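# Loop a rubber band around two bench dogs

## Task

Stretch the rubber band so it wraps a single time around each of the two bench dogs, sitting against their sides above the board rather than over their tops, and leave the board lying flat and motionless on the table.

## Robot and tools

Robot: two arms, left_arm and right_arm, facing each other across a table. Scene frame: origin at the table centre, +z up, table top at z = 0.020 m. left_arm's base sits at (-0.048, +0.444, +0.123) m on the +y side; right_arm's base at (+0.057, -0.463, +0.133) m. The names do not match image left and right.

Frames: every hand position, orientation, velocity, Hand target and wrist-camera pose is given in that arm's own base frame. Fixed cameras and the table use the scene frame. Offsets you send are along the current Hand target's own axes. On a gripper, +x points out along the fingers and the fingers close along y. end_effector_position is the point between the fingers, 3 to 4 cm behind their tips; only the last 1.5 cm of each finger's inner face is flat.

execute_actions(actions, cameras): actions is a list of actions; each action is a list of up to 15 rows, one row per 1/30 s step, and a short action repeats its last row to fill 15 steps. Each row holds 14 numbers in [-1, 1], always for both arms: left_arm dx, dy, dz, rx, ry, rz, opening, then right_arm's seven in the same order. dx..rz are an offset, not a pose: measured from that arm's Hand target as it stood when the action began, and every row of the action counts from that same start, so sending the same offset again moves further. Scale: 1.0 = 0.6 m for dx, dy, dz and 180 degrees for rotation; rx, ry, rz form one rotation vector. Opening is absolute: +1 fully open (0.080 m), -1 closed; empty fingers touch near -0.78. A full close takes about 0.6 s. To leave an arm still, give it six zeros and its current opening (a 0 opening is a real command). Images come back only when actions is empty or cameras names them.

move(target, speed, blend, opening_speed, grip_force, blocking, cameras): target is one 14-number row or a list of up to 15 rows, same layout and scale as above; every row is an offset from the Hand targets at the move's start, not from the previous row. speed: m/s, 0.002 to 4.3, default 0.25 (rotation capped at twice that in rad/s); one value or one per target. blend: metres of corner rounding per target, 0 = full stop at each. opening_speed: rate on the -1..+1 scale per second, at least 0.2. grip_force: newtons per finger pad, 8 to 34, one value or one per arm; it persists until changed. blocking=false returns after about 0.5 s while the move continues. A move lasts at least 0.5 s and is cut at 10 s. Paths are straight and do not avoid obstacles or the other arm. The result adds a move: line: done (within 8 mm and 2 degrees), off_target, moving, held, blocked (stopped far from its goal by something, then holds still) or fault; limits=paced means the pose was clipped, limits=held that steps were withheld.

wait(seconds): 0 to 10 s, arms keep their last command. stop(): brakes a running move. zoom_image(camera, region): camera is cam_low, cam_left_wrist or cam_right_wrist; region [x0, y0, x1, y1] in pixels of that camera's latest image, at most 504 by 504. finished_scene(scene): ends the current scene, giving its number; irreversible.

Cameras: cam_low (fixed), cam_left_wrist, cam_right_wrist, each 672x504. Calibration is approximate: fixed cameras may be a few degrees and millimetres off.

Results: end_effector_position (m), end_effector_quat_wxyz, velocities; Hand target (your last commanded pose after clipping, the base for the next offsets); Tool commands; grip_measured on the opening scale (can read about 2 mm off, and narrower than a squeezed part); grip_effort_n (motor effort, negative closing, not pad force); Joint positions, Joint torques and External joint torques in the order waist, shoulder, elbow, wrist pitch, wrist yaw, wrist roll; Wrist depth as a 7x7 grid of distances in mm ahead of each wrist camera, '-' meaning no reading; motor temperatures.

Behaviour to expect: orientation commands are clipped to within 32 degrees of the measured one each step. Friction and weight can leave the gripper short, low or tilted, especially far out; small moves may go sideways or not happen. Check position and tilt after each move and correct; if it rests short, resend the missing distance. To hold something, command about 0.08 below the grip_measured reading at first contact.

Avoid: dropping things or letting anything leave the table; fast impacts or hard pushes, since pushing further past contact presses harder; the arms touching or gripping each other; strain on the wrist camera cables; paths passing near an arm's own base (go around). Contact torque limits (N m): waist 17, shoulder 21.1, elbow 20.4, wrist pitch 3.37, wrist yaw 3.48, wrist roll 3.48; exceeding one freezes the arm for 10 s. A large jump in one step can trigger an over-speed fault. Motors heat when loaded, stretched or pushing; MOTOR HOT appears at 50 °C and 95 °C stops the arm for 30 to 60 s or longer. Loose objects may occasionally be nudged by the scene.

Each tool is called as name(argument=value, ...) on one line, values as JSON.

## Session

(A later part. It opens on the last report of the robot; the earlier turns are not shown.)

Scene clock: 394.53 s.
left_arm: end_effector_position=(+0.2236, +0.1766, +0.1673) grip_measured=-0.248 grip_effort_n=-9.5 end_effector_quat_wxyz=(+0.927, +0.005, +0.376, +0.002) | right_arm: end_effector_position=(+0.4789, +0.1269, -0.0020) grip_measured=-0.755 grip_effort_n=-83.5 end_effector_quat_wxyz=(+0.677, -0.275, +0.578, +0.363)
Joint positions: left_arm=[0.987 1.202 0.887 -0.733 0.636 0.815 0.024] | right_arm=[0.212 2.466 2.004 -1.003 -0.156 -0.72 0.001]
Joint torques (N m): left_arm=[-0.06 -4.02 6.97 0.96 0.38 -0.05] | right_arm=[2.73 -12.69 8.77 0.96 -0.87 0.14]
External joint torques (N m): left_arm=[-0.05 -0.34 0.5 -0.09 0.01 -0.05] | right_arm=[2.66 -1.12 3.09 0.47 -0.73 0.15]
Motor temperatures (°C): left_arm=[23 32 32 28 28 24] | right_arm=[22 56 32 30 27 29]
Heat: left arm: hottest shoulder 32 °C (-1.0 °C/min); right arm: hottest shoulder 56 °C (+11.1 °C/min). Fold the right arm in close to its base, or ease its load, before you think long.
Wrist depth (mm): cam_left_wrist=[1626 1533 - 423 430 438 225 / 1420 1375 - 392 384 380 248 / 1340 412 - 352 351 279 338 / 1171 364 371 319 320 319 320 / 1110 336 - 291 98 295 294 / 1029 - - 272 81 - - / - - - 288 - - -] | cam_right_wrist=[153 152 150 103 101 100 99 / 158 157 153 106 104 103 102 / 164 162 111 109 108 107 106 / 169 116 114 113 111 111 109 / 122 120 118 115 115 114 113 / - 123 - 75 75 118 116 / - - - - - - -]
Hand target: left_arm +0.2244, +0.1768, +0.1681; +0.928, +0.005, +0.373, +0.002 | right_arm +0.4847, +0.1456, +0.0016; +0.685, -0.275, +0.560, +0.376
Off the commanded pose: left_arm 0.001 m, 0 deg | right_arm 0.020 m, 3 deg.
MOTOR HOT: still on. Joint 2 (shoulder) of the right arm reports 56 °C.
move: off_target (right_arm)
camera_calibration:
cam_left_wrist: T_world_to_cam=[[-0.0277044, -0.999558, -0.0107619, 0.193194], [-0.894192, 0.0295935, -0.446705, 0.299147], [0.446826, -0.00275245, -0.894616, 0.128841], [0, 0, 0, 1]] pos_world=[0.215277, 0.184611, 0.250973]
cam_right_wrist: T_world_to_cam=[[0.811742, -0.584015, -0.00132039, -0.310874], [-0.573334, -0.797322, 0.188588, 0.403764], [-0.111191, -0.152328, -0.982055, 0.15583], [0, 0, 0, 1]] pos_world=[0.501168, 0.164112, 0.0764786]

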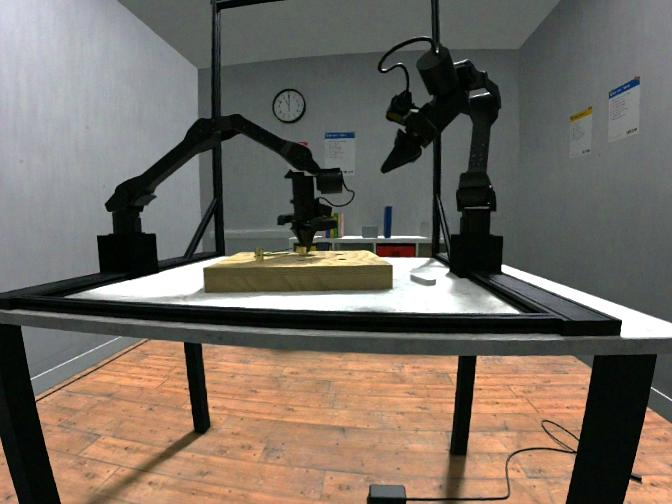

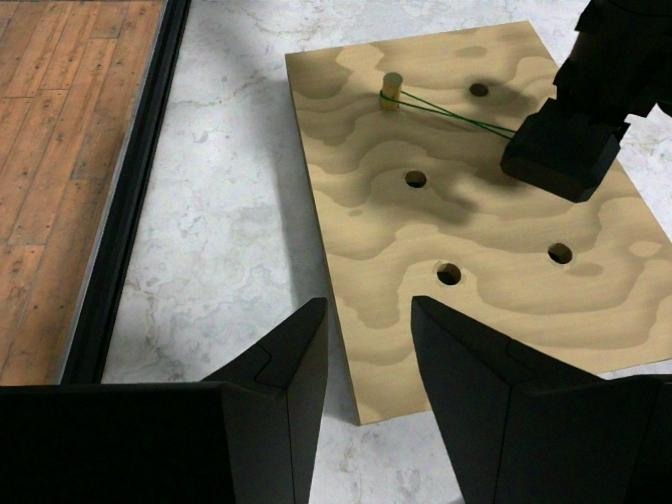

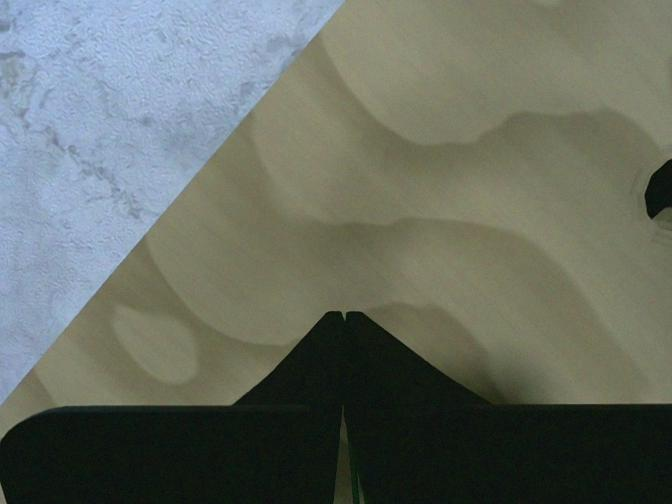

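move(target=[0,0,0,0,0,0,-0.25,0.004,-0.083,0,0,0,0,-1], cameras=["cam_right_wrist","cam_low","cam_left_wrist"], speed=0.08)

zoom_image(camera="cam_low", region=[220, 210, 340, 290])

zoom_image(camera="cam_left_wrist", region=[360, 40, 640, 220])

Scene clock: 407.80 s.
left_arm: end_effector_position=(+0.2236, +0.1766, +0.1673) grip_measured=-0.248 grip_effort_n=-9.5 end_effector_quat_wxyz=(+0.927, +0.005, +0.376, +0.002) | right_arm: end_effector_position=(+0.5019, +0.1114, -0.0050) grip_measured=-0.755 grip_effort_n=-83.5 end_effector_quat_wxyz=(+0.664, -0.265, +0.592, +0.374)
Joint positions: left_arm=[0.987 1.202 0.887 -0.733 0.636 0.815 0.024] | right_arm=[0.167 2.635 2.311 -1.195 -0.178 -0.769 0.001]
Joint torques (N m): left_arm=[0 -4.01 7.01 0.97 0.39 -0.03] | right_arm=[0.21 -14.8 5.73 2.28 -0.25 0.02]
External joint torques (N m): left_arm=[-0.02 -0.33 0.54 -0.08 0.04 -0.03] | right_arm=[0.12 -2.32 -0.02 1.9 -0.09 0.03]
External joint torques when the fault began: right_arm=[0.3 0.13 4.66 2.71 -0.17 -0.22]
Motor temperatures (°C): left_arm=[23 32 33 28 28 24] | right_arm=[22 63 32 34 27 29]
Heat: left arm: hottest elbow 33 °C (+2.0 °C/min); right arm: hottest shoulder 63 °C (+17.1 °C/min). Heating fast: the right arm's shoulder motor: a push or a pull is the cause, and it goes on while you think. Ease it with your next call, before anything else.
Wrist depth (mm): cam_left_wrist=[1578 1533 - 430 421 431 195 / 1420 449 432 386 383 378 228 / 1284 401 416 350 349 248 266 / 1190 359 - 321 320 315 321 / 1087 337 - 289 98 294 295 / 1024 - - 276 81 - - / - - - 287 - - -] | cam_right_wrist=[153 151 100 98 96 94 93 / 159 107 104 102 99 97 96 / 164 111 107 106 103 101 99 / 117 114 112 109 107 105 103 / 121 119 116 112 111 108 106 / - 123 - 74 75 112 110 / - - - - - - -]
Hand target: left_arm +0.2244, +0.1768, +0.1681; +0.928, +0.005, +0.373, +0.002 | right_arm +0.5086, +0.1140, -0.0042; +0.674, -0.268, +0.578, +0.374 (not the last commanded pose)
Tool commands: left_gripper/opening=-0.25 right_gripper/opening=-0.777778
Off the commanded pose: left_arm 0.001 m, 0 deg | right_arm 0.025 m, 4 deg.
TORQUE FAULT: the external load on joint 4 (wrist pitch) of the right arm reached its load limit, and that arm stopped for 10 seconds. That time counts as 17 of the actions that you can send in this scene. A torque fault puts only its own arm into a fault stop. That arm's remaining commands of this call were not run. That arm keeps its grip as last carried out and accepts commands again: back off and push less far. That arm stops again whenever a joint's load reaches its limit.
MOTOR HOT: still on. Joint 2 (shoulder) of the right arm reports 63 °C.
left_arm now holds where it is
move: fault (right_arm)
camera_calibration:
cam_left_wrist: T_world_to_cam=[[-0.0277044, -0.999558, -0.0107619, 0.193194], [-0.894192, 0.0295935, -0.446705, 0.299147], [0.446826, -0.00275245, -0.894616, 0.128841], [0, 0, 0, 1]] pos_world=[0.215277, 0.184611, 0.250973]
cam_right_wrist: T_world_to_cam=[[0.813456, -0.579851, -0.0454099, -0.340103], [-0.559904, -0.801822, 0.20878, 0.399162], [-0.157472, -0.144408, -0.976908, 0.175396], [0, 0, 0, 1]] pos_world=[0.527771, 0.148176, 0.0725643]

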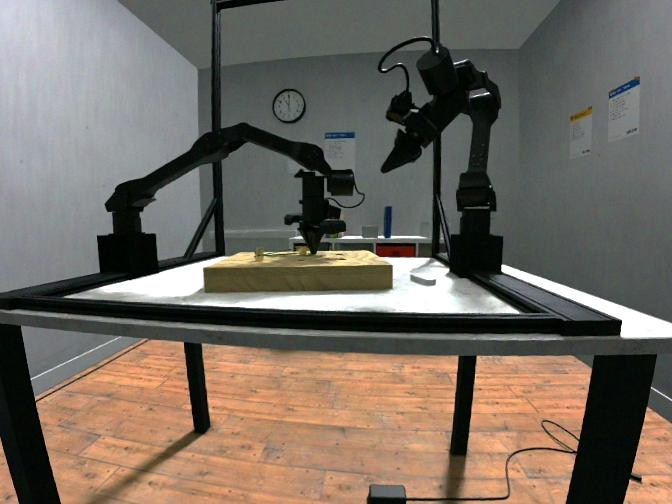

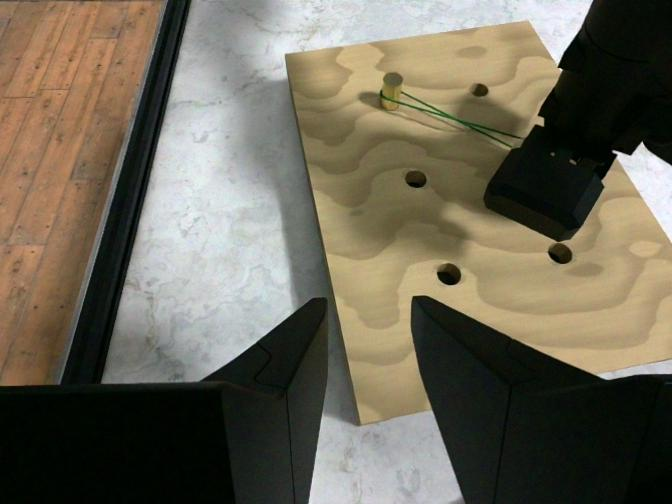

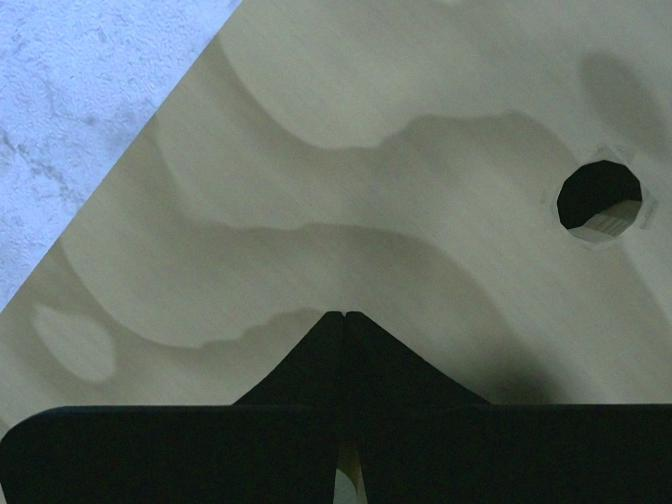

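Scaled by 4.200 from the camera's 672x504 image, which has a finer 960x720 frame.

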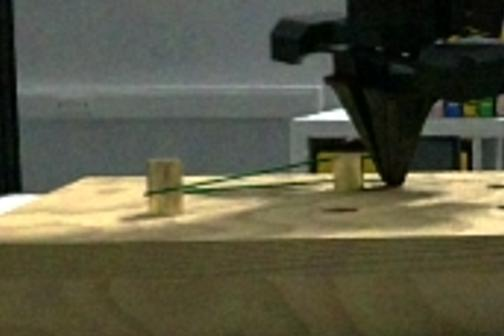

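Scaled by 1.800 from the camera's 672x504 image, which has a finer 960x720 frame.

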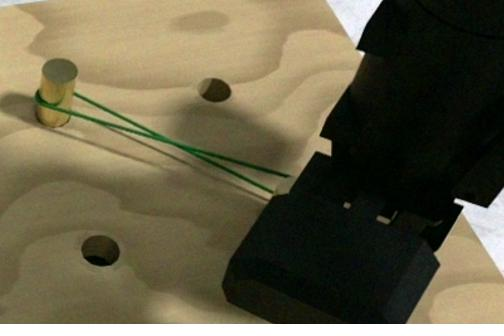

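move(target=[0,0,0,0,0,0,-0.25,-0.016,0,0.0,0,0,0,-1], cameras=["cam_low","cam_left_wrist"], speed=0.08)

zoom_image(camera="cam_low", region=[280, 235, 330, 270])

zoom_image(camera="cam_left_wrist", region=[460, 90, 560, 160])

Scene clock: 413.43 s.
left_arm: end_effector_position=(+0.2236, +0.1766, +0.1673) grip_measured=-0.248 grip_effort_n=-10.0 end_effector_quat_wxyz=(+0.927, +0.005, +0.376, +0.002) | right_arm: end_effector_position=(+0.4992, +0.1098, -0.0052) grip_measured=-0.755 grip_effort_n=-83.5 end_effector_quat_wxyz=(+0.660, -0.262, +0.597, +0.374)
Joint positions: left_arm=[0.987 1.202 0.887 -0.733 0.636 0.815 0.024] | right_arm=[0.164 2.635 2.311 -1.209 -0.178 -0.769 0.001]
Joint torques (N m): left_arm=[-0.05 -4.07 7.1 1 0.37 -0.03] | right_arm=[-0.01 -16.24 7.3 1.1 -0.24 -0.11]
External joint torques (N m): left_arm=[-0.05 -0.37 0.62 -0.05 0.01 -0.03] | right_arm=[-0.01 -3.91 1.59 0.7 -0.09 -0.1]
Motor temperatures (°C): left_arm=[23 32 33 28 28 24] | right_arm=[22 67 32 35 27 29]
Heat: left arm: hottest elbow 33 °C (+2.0 °C/min); right arm: hottest shoulder 67 °C (+21.2 °C/min). Heating fast: the right arm's shoulder motor: a push or a pull is the cause, and it goes on while you think. Ease it with your next call, before anything else.
Wrist depth (mm): cam_left_wrist=[1602 1567 503 432 426 422 196 / 1469 1430 - 385 385 382 227 / 1284 - - 352 350 248 343 / 1204 369 371 328 317 315 319 / 1076 345 350 295 98 295 294 / 1029 - - 282 81 - - / - - - 293 - - -] | cam_right_wrist=[154 151 100 97 95 93 92 / 159 108 103 102 99 97 95 / 165 111 108 105 103 100 101 / 117 115 112 109 106 105 102 / 122 120 117 112 111 108 105 / 127 124 - 74 75 112 109 / - - - - - - -]
Hand target: left_arm +0.2244, +0.1768, +0.1681; +0.928, +0.005, +0.373, +0.002 | right_arm +0.5081, +0.1121, +0.0052; +0.674, -0.268, +0.578, +0.374
Off the commanded pose: left_arm 0.001 m, 0 deg | right_arm 0.014 m, 3 deg.
MOTOR HOT: still on. Joint 2 (shoulder) of the right arm reports 67 °C.
move: off_target (right_arm)
camera_calibration:
cam_left_wrist: T_world_to_cam=[[-0.0277044, -0.999558, -0.0107619, 0.193194], [-0.894192, 0.0295935, -0.446705, 0.299147], [0.446826, -0.00275245, -0.894616, 0.128841], [0, 0, 0, 1]] pos_world=[0.215277, 0.184611, 0.250973]
Images, in order (width x height): cam_low 672x504, cam_left_wrist 672x504.

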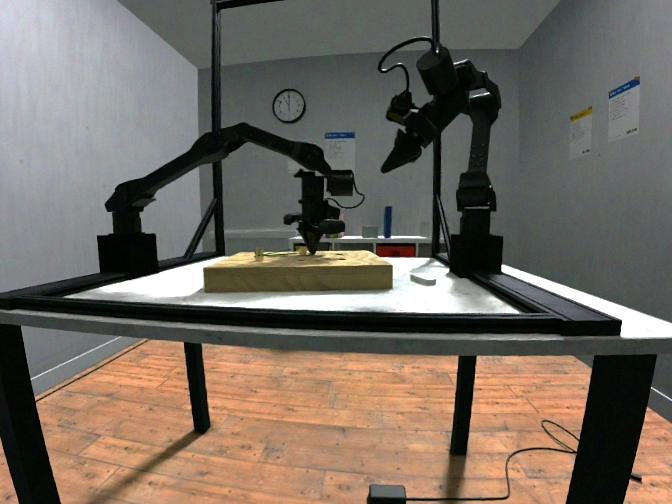

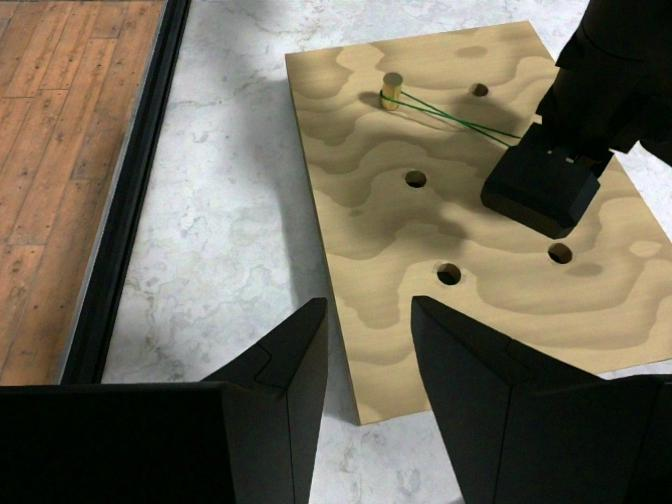

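Scaled by 10.080 from the camera's 672x504 image, which has a finer 960x720 frame.

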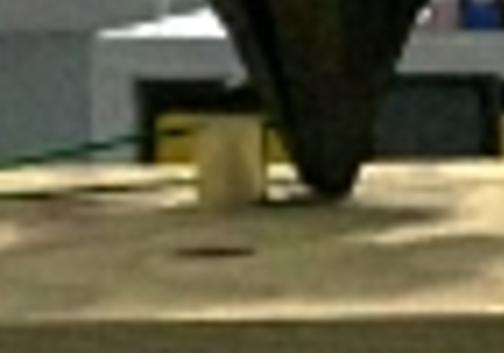

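Scaled by 5.040 from the camera's 672x504 image, which has a finer 960x720 frame.

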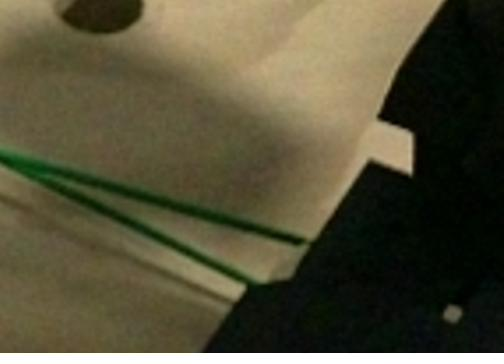

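move(target=[[0,0,0,0,0,0,-0.25,-0.0197,0.055,0.004,0,0,0,-1],[0,0,0,0,0,0,-0.25,-0.0197,-0.05,0.004,0,0,0,-1]], cameras=["cam_low","cam_left_wrist"], speed=0.12, blend=0.003)

zoom_image(camera="cam_low", region=[280, 235, 330, 270])

zoom_image(camera="cam_left_wrist", region=[460, 90, 560, 160])

Scene clock: 421.13 s.
left_arm: end_effector_position=(+0.2236, +0.1766, +0.1673) grip_measured=-0.248 grip_effort_n=-9.5 end_effector_quat_wxyz=(+0.927, +0.005, +0.376, +0.002) | right_arm: end_effector_position=(+0.5091, +0.0921, +0.0048) grip_measured=-0.755 grip_effort_n=-83.5 end_effector_quat_wxyz=(+0.676, -0.262, +0.584, +0.365)
Joint positions: left_arm=[0.987 1.202 0.887 -0.733 0.636 0.815 0.024] | right_arm=[0.127 2.617 2.313 -1.191 -0.181 -0.791 0.001]
Joint torques (N m): left_arm=[-0.06 -4.02 7.05 0.97 0.39 -0.06] | right_arm=[-0.41 -14.08 10.82 4.2 -0.28 -0.16]
External joint torques (N m): left_arm=[-0.09 -0.29 0.47 -0.12 0.03 -0.06] | right_arm=[-0.51 -1.74 5.06 3.77 -0.12 -0.16]
Motor temperatures (°C): left_arm=[23 32 33 28 28 24] | right_arm=[22 71 33 34 26 29]
Heat: left arm: hottest elbow 33 °C (+2.0 °C/min); right arm: hottest shoulder 71 °C (+24.4 °C/min). Heating fast: the right arm's shoulder motor: a push or a pull is the cause, and it goes on while you think. Ease it with your next call, before anything else.
Wrist depth (mm): cam_left_wrist=[1614 1578 - 418 427 419 184 / 1430 480 - 390 389 259 216 / 1299 415 - 351 353 238 339 / 1204 357 - 323 321 312 320 / 1076 342 351 297 98 295 294 / - - - 273 81 - - / - - - 75 - - -] | cam_right_wrist=[160 156 108 106 104 102 101 / 166 113 111 109 107 105 104 / 119 117 115 113 111 111 107 / - 122 119 117 115 113 111 / 127 126 123 119 118 117 114 / - 130 - 74 75 120 118 / - - - - - - -]
Hand target: left_arm +0.2244, +0.1768, +0.1681; +0.928, +0.005, +0.373, +0.002 | right_arm +0.5333, +0.0943, +0.0151; +0.674, -0.268, +0.578, +0.374
Off the commanded pose: left_arm 0.001 m, 0 deg | right_arm 0.026 m, 1 deg.
MOTOR HOT: still on. Joint 2 (shoulder) of the right arm reports 71 °C.
joint sent to its limit (right arm) — joint 3 (elbow), upper limit, where the elbow is as straight as it goes. The joint targets are off in position and orientation.
move: off_target (right_arm)
camera_calibration:
cam_left_wrist: T_world_to_cam=[[-0.0277044, -0.999558, -0.0107619, 0.193194], [-0.894192, 0.0295935, -0.446705, 0.299147], [0.446826, -0.00275245, -0.894616, 0.128841], [0, 0, 0, 1]] pos_world=[0.215277, 0.184611, 0.250973]
Images, in order (width x height): cam_low 672x504, cam_left_wrist 672x504.

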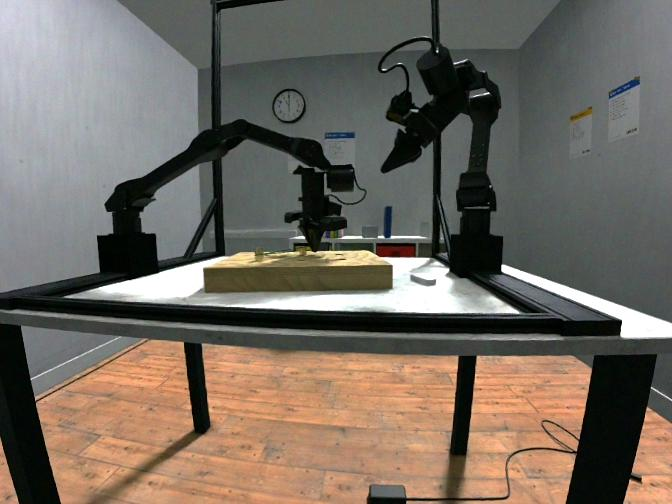

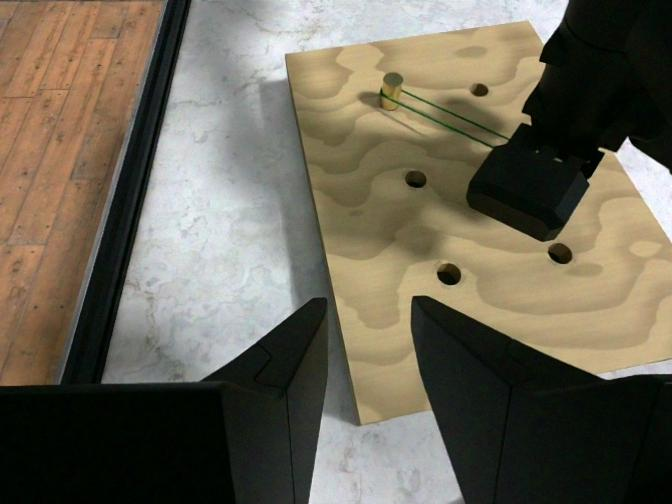

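Scaled by 10.080 from the camera's 672x504 image, which has a finer 960x720 frame.

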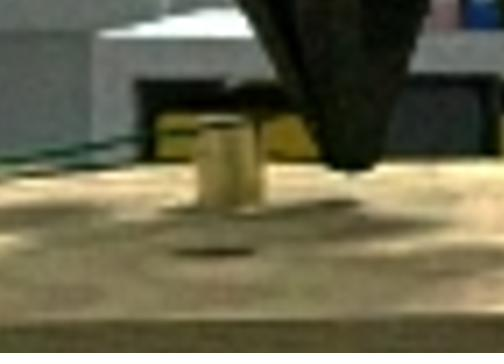

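Scaled by 5.040 from the camera's 672x504 image, which has a finer 960x720 frame.

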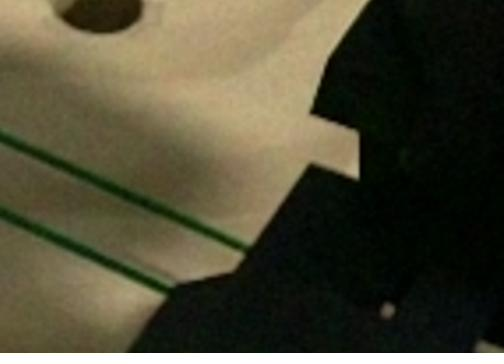

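move(target=[0,0,0,0,0,0,-0.25,0.0488,0.0265,-0.0402,0,0,0,-1], cameras=["cam_low","cam_left_wrist"], speed=0.1)

zoom_image(camera="cam_low", region=[280, 235, 330, 270])

zoom_image(camera="cam_left_wrist", region=[460, 90, 560, 160])

Scene clock: 426.90 s.
left_arm: end_effector_position=(+0.2236, +0.1766, +0.1673) grip_measured=-0.248 grip_effort_n=-9.5 end_effector_quat_wxyz=(+0.927, +0.005, +0.376, +0.002) | right_arm: end_effector_position=(+0.5032, +0.0911, -0.0084) grip_measured=-0.755 grip_effort_n=-83.5 end_effector_quat_wxyz=(+0.669, -0.263, +0.585, +0.375)
Joint positions: left_arm=[0.987 1.202 0.887 -0.733 0.636 0.815 0.024] | right_arm=[0.124 2.61 2.249 -1.151 -0.189 -0.811 0.001]
Joint torques (N m): left_arm=[-0.1 -4.01 6.92 0.95 0.37 -0.02] | right_arm=[-0.26 -13.31 4.23 2.97 -0.08 -0.19]
External joint torques (N m): left_arm=[-0.1 -0.29 0.37 -0.13 0 -0.02] | right_arm=[-0.26 -1.13 -1.43 2.57 0.07 -0.18]
Motor temperatures (°C): left_arm=[23 31 34 28 28 24] | right_arm=[22 68 33 40 26 29]
Heat: left arm: hottest elbow 34 °C (+3.0 °C/min); right arm: hottest shoulder 68 °C (+20.0 °C/min). Fold the right arm in close to its base, or ease its load, before you think long.
Wrist depth (mm): cam_left_wrist=[1555 1761 - 423 423 416 178 / 1449 472 - 387 379 265 219 / 1261 409 - 353 350 246 346 / 1197 381 386 324 321 317 320 / 1076 - - 290 98 295 295 / 1015 - - 281 81 - - / - - - 289 - - -] | cam_right_wrist=[154 104 102 100 97 96 95 / 110 107 105 103 101 99 97 / 112 111 108 106 104 104 100 / 116 114 112 110 107 106 103 / 120 118 116 112 111 109 107 / - 122 - 74 75 112 110 / - - - - - - -]
Hand target: left_arm +0.2244, +0.1768, +0.1681; +0.928, +0.005, +0.373, +0.002 | right_arm +0.5079, +0.0901, -0.0170; +0.674, -0.268, +0.578, +0.374
Off the commanded pose: left_arm 0.001 m, 0 deg | right_arm 0.010 m, 1 deg.
MOTOR HOT: still on. Joint 2 (shoulder) of the right arm reports 68 °C.
move: off_target (right_arm)
camera_calibration:
cam_left_wrist: T_world_to_cam=[[-0.0277044, -0.999558, -0.0107619, 0.193194], [-0.894192, 0.0295935, -0.446705, 0.299147], [0.446826, -0.00275245, -0.894616, 0.128841], [0, 0, 0, 1]] pos_world=[0.215277, 0.184611, 0.250973]
Images, in order (width x height): cam_low 672x504, cam_left_wrist 672x504.

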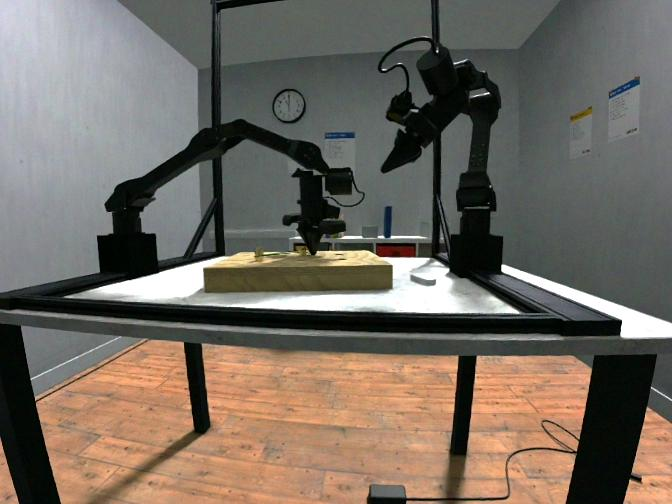

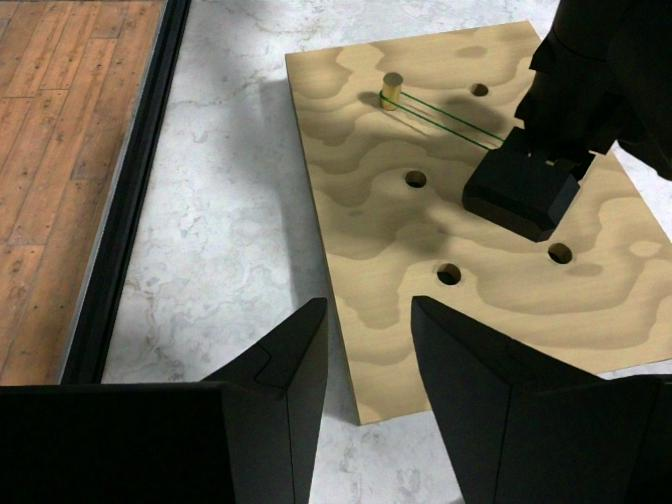

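Scaled by 10.080 from the camera's 672x504 image, which has a finer 960x720 frame.

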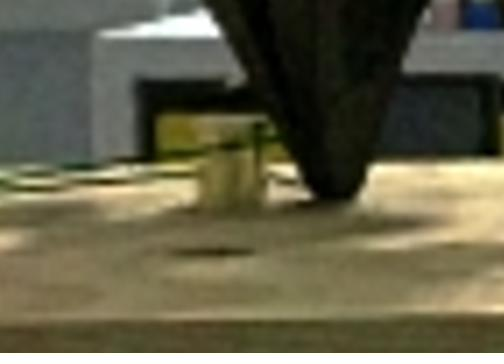

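Scaled by 5.040 from the camera's 672x504 image, which has a finer 960x720 frame.

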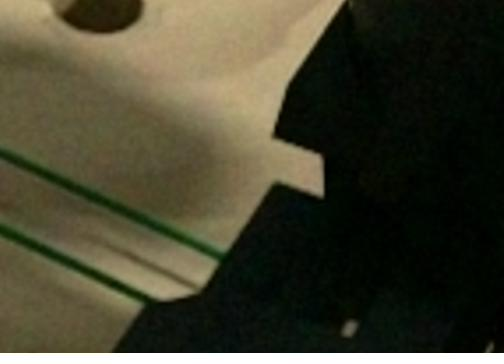

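move(target=[0,0,0,0,0,0,-0.25,-0.0185,0.0078,-0.02,0,0,0,-1], speed=0.04, cameras=["all"])

zoom_image(camera="cam_left_wrist", region=[400, 60, 600, 200])

zoom_image(camera="cam_low", region=[220, 210, 340, 290])

Scene clock: 440.93 s.
left_arm: end_effector_position=(+0.2236, +0.1766, +0.1673) grip_measured=-0.248 grip_effort_n=-9.5 end_effector_quat_wxyz=(+0.927, +0.005, +0.376, +0.002) | right_arm: end_effector_position=(+0.4997, +0.0890, -0.0053) grip_measured=-0.755 grip_effort_n=-83.5 end_effector_quat_wxyz=(+0.677, -0.267, +0.572, +0.378)
Joint positions: left_arm=[0.987 1.202 0.887 -0.733 0.636 0.815 0.024] | right_arm=[0.117 2.552 2.149 -1.082 -0.199 -0.826 0.001]
Joint torques (N m): left_arm=[-0.02 -3.98 6.94 0.98 0.35 -0.04] | right_arm=[-1.24 -15.27 3.3 0.08 0.08 -0.16]
External joint torques (N m): left_arm=[-0.02 -0.27 0.44 -0.07 -0.01 -0.04] | right_arm=[-1.23 -3.45 -2.32 -0.37 0.23 -0.16]
Motor temperatures (°C): left_arm=[23 31 34 28 28 24] | right_arm=[22 63 33 46 26 29]
Heat: left arm: hottest elbow 34 °C (+3.0 °C/min); right arm: hottest shoulder 63 °C (+11.0 °C/min). Fold the right arm in close to its base, or ease its load, before you think long.
Wrist depth (mm): cam_left_wrist=[1626 1705 - 438 424 229 164 / 1420 1590 - 390 383 261 220 / 1276 410 431 359 352 244 345 / 1171 - - 329 320 320 319 / 1055 - - 300 98 295 294 / 1034 - - 272 81 - - / - - - 289 - - -] | cam_right_wrist=[157 108 105 103 102 100 99 / 160 110 108 106 104 103 101 / 114 113 111 109 107 107 104 / 118 116 114 112 110 109 107 / 121 120 118 114 113 112 110 / - 122 - 74 75 115 112 / - - - - - - -]
Hand target: left_arm +0.2244, +0.1768, +0.1681; +0.928, +0.005, +0.373, +0.002 | right_arm +0.4966, +0.0810, -0.0080; +0.674, -0.268, +0.578, +0.374
Off the commanded pose: left_arm 0.001 m, 0 deg | right_arm 0.009 m, 1 deg.
MOTOR HOT: still on. Joint 2 (shoulder) of the right arm reports 63 °C.
move: off_target (right_arm)
camera_calibration:
cam_left_wrist: T_world_to_cam=[[-0.0277044, -0.999558, -0.0107619, 0.193194], [-0.894192, 0.0295935, -0.446705, 0.299147], [0.446826, -0.00275245, -0.894616, 0.128841], [0, 0, 0, 1]] pos_world=[0.215277, 0.184611, 0.250973]
cam_right_wrist: T_world_to_cam=[[0.819469, -0.572559, -0.0254361, -0.354887], [-0.561246, -0.810684, 0.166716, 0.381122], [-0.116076, -0.122343, -0.985677, 0.148785], [0, 0, 0, 1]] pos_world=[0.521993, 0.123978, 0.0740877]

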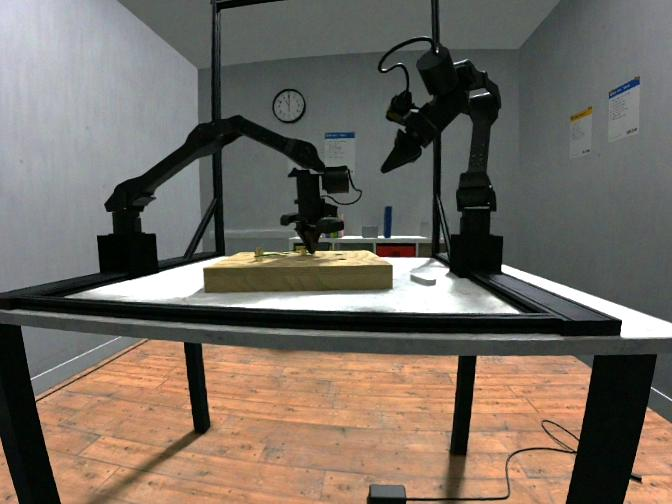

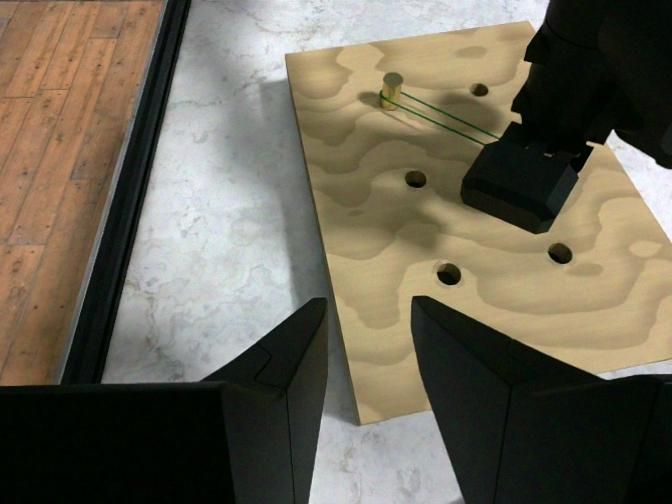

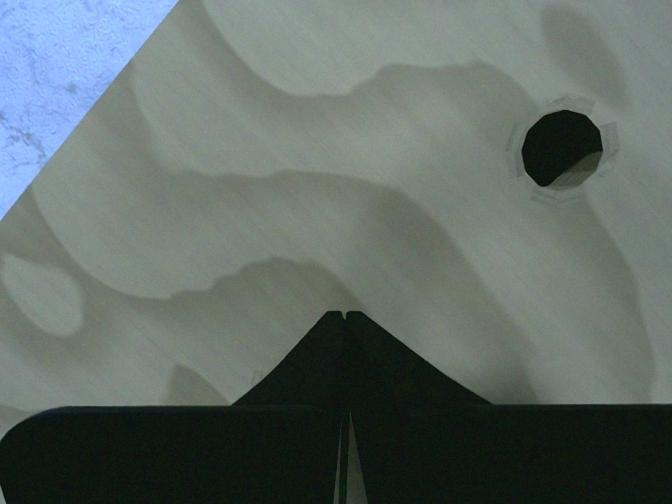

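Scaled by 2.520 from the camera's 672x504 image, which has a finer 960x720 frame.

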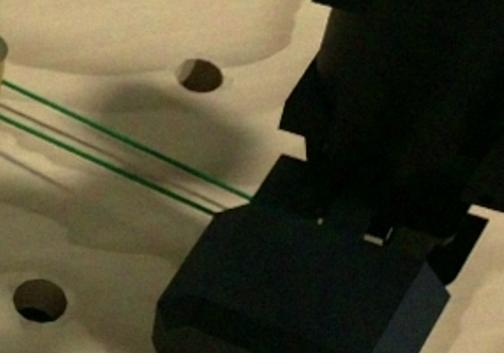

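Scaled by 4.200 from the camera's 672x504 image, which has a finer 960x720 frame.

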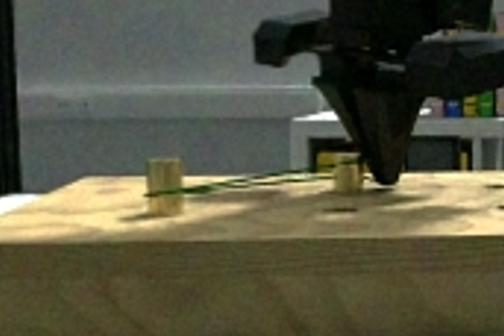

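zoom_image(camera="cam_low", region=[285, 235, 333, 271])

Scaled by 10.500 from the camera's 672x504 image, which has a finer 960x720 frame.

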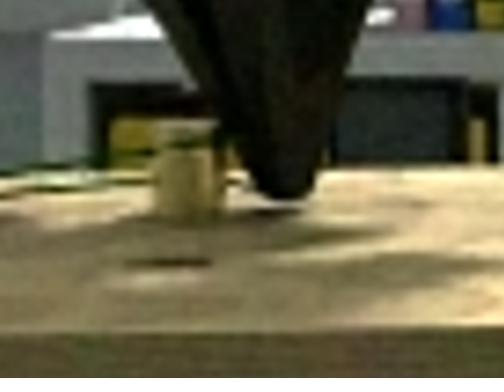

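move(target=[0,0,0,0,0,0,-0.25,0.004,-0.022,-0.006,0,0,0,-1], speed=0.04, cameras=["all"])

zoom_image(camera="cam_left_wrist", region=[370, 60, 530, 180])

zoom_image(camera="cam_low", region=[285, 235, 333, 271])

Scene clock: 447.57 s.
left_arm: end_effector_position=(+0.2236, +0.1766, +0.1673) grip_measured=-0.248 grip_effort_n=-10.0 end_effector_quat_wxyz=(+0.927, +0.005, +0.376, +0.002) | right_arm: end_effector_position=(+0.4998, +0.0826, -0.0027) grip_measured=-0.755 grip_effort_n=-83.5 end_effector_quat_wxyz=(+0.673, -0.264, +0.575, +0.383)
Joint positions: left_arm=[0.987 1.202 0.887 -0.733 0.636 0.815 0.024] | right_arm=[0.102 2.564 2.181 -1.118 -0.209 -0.848 0.001]
Joint torques (N m): left_arm=[-0.09 -4.06 6.98 0.97 0.37 -0.03] | right_arm=[-1.8 -11.46 7.36 0.67 0.33 -0.19]
External joint torques (N m): left_arm=[-0.09 -0.38 0.53 -0.07 0.01 -0.03] | right_arm=[-1.81 0.72 1.57 0.23 0.51 -0.18]
Motor temperatures (°C): left_arm=[23 31 34 28 28 24] | right_arm=[22 68 33 42 26 29]
Heat: left arm: hottest elbow 34 °C (+2.0 °C/min); right arm: hottest shoulder 68 °C (+14.1 °C/min). Fold the right arm in close to its base, or ease its load, before you think long.
Wrist depth (mm): cam_left_wrist=[1544 1614 - 520 435 237 153 / 1430 1411 - 388 383 254 156 / 1315 - 404 351 346 244 344 / 1211 - - 326 320 320 319 / 1034 - 349 295 98 295 294 / 1019 - - 274 81 - - / - - - 75 - - -] | cam_right_wrist=[161 110 108 105 103 101 100 / 116 113 110 109 106 105 102 / 118 116 113 111 110 108 105 / 121 119 117 115 112 110 108 / 126 123 120 116 116 113 111 / 129 127 - 74 75 116 114 / - - - - - - -]
Hand target: left_arm +0.2244, +0.1768, +0.1681; +0.928, +0.005, +0.373, +0.002 | right_arm +0.5054, +0.0710, -0.0119; +0.674, -0.268, +0.578, +0.374
Off the commanded pose: left_arm 0.001 m, 0 deg | right_arm 0.016 m, 1 deg.
MOTOR HOT: still on. Joint 2 (shoulder) of the right arm reports 68 °C.
move: off_target (right_arm)
camera_calibration:
cam_left_wrist: T_world_to_cam=[[-0.0277044, -0.999558, -0.0107619, 0.193194], [-0.894192, 0.0295935, -0.446705, 0.299147], [0.446826, -0.00275245, -0.894616, 0.128841], [0, 0, 0, 1]] pos_world=[0.215277, 0.184611, 0.250973]
cam_right_wrist: T_world_to_cam=[[0.822714, -0.567087, -0.0394132, -0.360719], [-0.553907, -0.815316, 0.168664, 0.372327], [-0.127781, -0.116931, -0.984885, 0.156059], [0, 0, 0, 1]] pos_world=[0.522945, 0.117253, 0.0766854]

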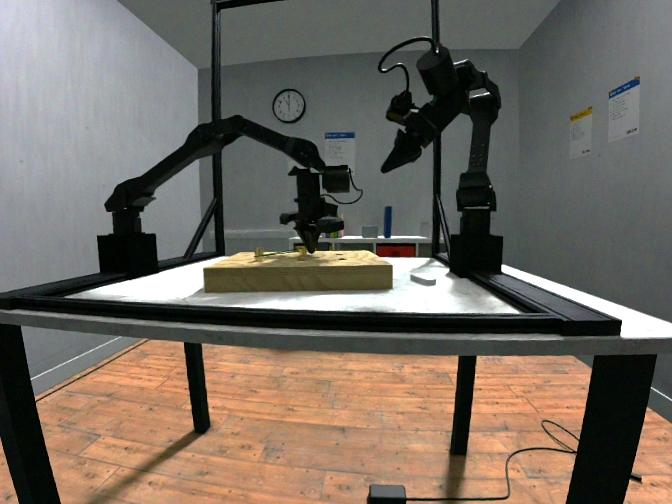

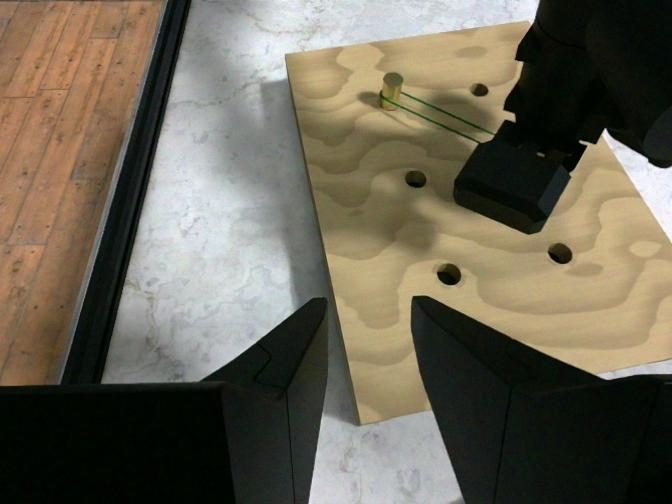

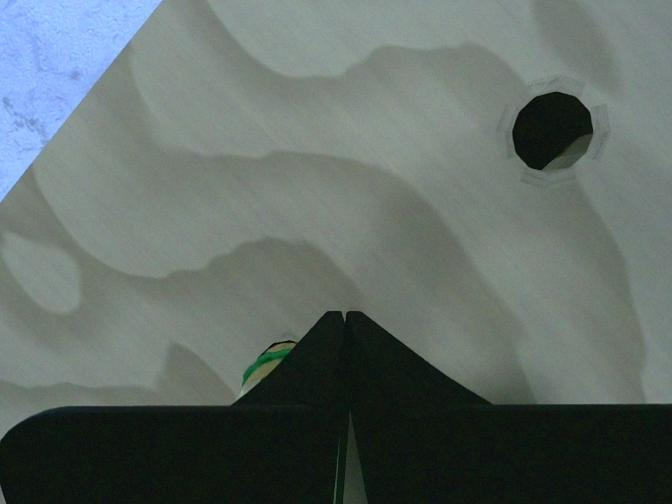

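Scaled by 3.150 from the camera's 672x504 image, which has a finer 960x720 frame.

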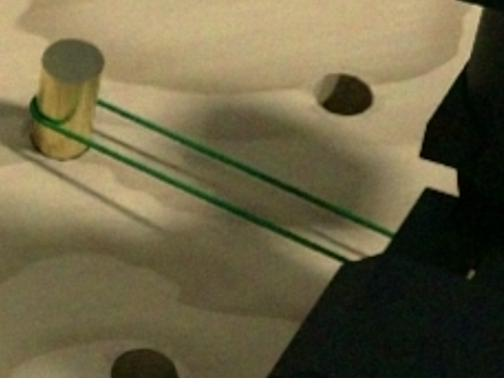

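Scaled by 10.500 from the camera's 672x504 image, which has a finer 960x720 frame.

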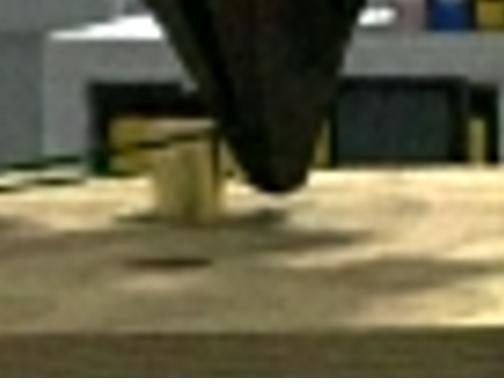

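zoom_image(camera="cam_right_wrist", region=[200, 310, 360, 430])

Scaled by 3.150 from the camera's 672x504 image, which has a finer 960x720 frame.

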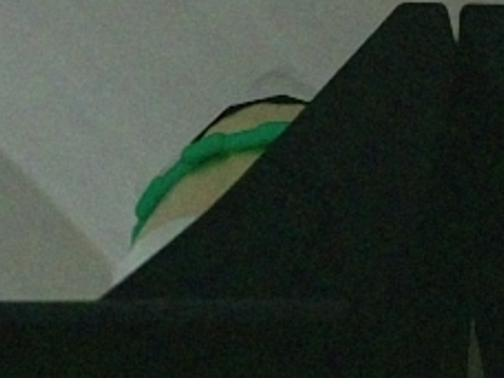

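move(target=[0,0,0,0,0,0,-0.25,0.011,0,0.002,0,0,0,-1], speed=0.05, cameras=["all"])

zoom_image(camera="cam_right_wrist", region=[200, 310, 360, 430])

zoom_image(camera="cam_low", region=[285, 235, 333, 271])

Scene clock: 459.63 s.
left_arm: end_effector_position=(+0.2236, +0.1766, +0.1673) grip_measured=-0.248 grip_effort_n=-9.5 end_effector_quat_wxyz=(+0.927, +0.005, +0.376, +0.002) | right_arm: end_effector_position=(+0.4996, +0.0814, -0.0056) grip_measured=-0.755 grip_effort_n=-83.5 end_effector_quat_wxyz=(+0.672, -0.262, +0.577, +0.383)
Joint positions: left_arm=[0.987 1.202 0.887 -0.733 0.636 0.815 0.024] | right_arm=[0.1 2.57 2.182 -1.118 -0.209 -0.848 0.001]
Joint torques (N m): left_arm=[-0.04 -3.94 7.02 0.97 0.39 -0.02] | right_arm=[-1.23 -10.67 7.08 1.74 0.37 0]
External joint torques (N m): left_arm=[-0.05 -0.26 0.54 -0.09 0.03 -0.03] | right_arm=[-1.21 1.44 1.35 1.31 0.54 0]
Motor temperatures (°C): left_arm=[23 31 34 29 28 24] | right_arm=[22 63 35 36 26 29]
Heat: left arm: hottest elbow 34 °C (+1.0 °C/min); right arm: hottest shoulder 63 °C (+5.0 °C/min). Fold the right arm in close to its base, or ease its load, before you think long.
Wrist depth (mm): cam_left_wrist=[1578 1602 - 418 436 216 151 / 1384 1239 447 390 383 256 154 / 1284 398 411 358 345 244 341 / 1158 371 373 329 322 315 321 / 1065 - - 295 98 294 296 / 1044 - - 275 81 - - / - - - 293 - - -] | cam_right_wrist=[159 108 106 103 101 100 97 / 113 111 108 106 104 104 100 / 116 114 111 110 107 105 103 / 119 118 115 113 110 108 106 / 123 121 118 114 113 111 109 / 126 124 - 74 75 114 111 / - - - - - - -]
Hand target: left_arm +0.2244, +0.1768, +0.1681; +0.928, +0.005, +0.373, +0.002 | right_arm +0.5064, +0.0733, -0.0182; +0.674, -0.268, +0.578, +0.374
Off the commanded pose: left_arm 0.001 m, 0 deg | right_arm 0.017 m, 1 deg.
MOTOR HOT: still on. Joint 2 (shoulder) of the right arm reports 63 °C.
move: off_target (right_arm)
camera_calibration:
cam_left_wrist: T_world_to_cam=[[-0.0277044, -0.999558, -0.0107619, 0.193194], [-0.894192, 0.0295935, -0.446705, 0.299147], [0.446826, -0.00275245, -0.894616, 0.128841], [0, 0, 0, 1]] pos_world=[0.215277, 0.184611, 0.250973]
cam_right_wrist: T_world_to_cam=[[0.82121, -0.568971, -0.0434261, -0.360482], [-0.554855, -0.813967, 0.172028, 0.372127], [-0.133226, -0.117176, -0.984134, 0.155826], [0, 0, 0, 1]] pos_world=[0.523268, 0.116055, 0.0736834]

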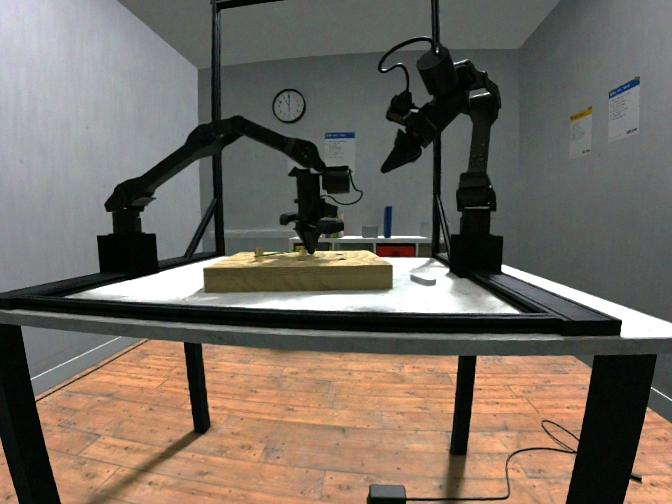

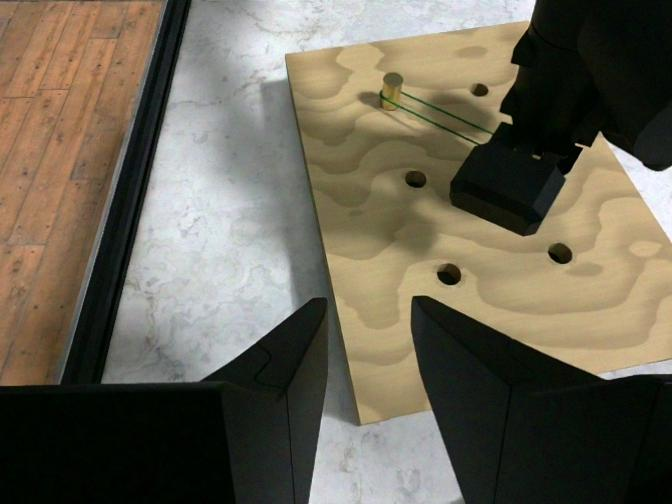

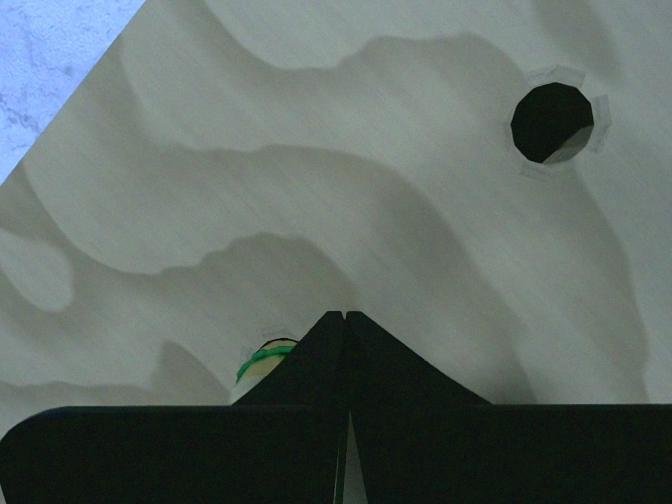

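Scaled by 3.150 from the camera's 672x504 image, which has a finer 960x720 frame.

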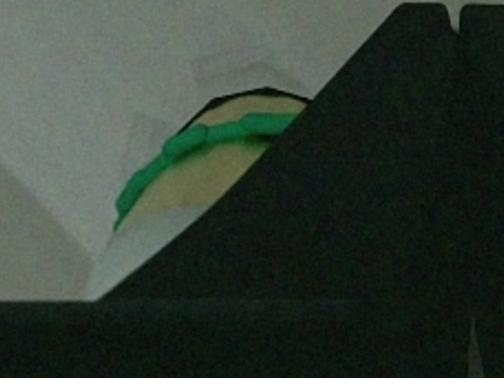

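Scaled by 10.500 from the camera's 672x504 image, which has a finer 960x720 frame.

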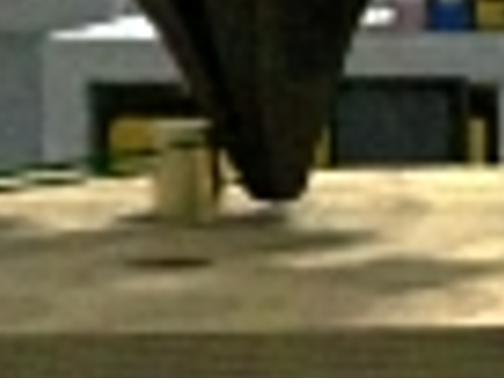

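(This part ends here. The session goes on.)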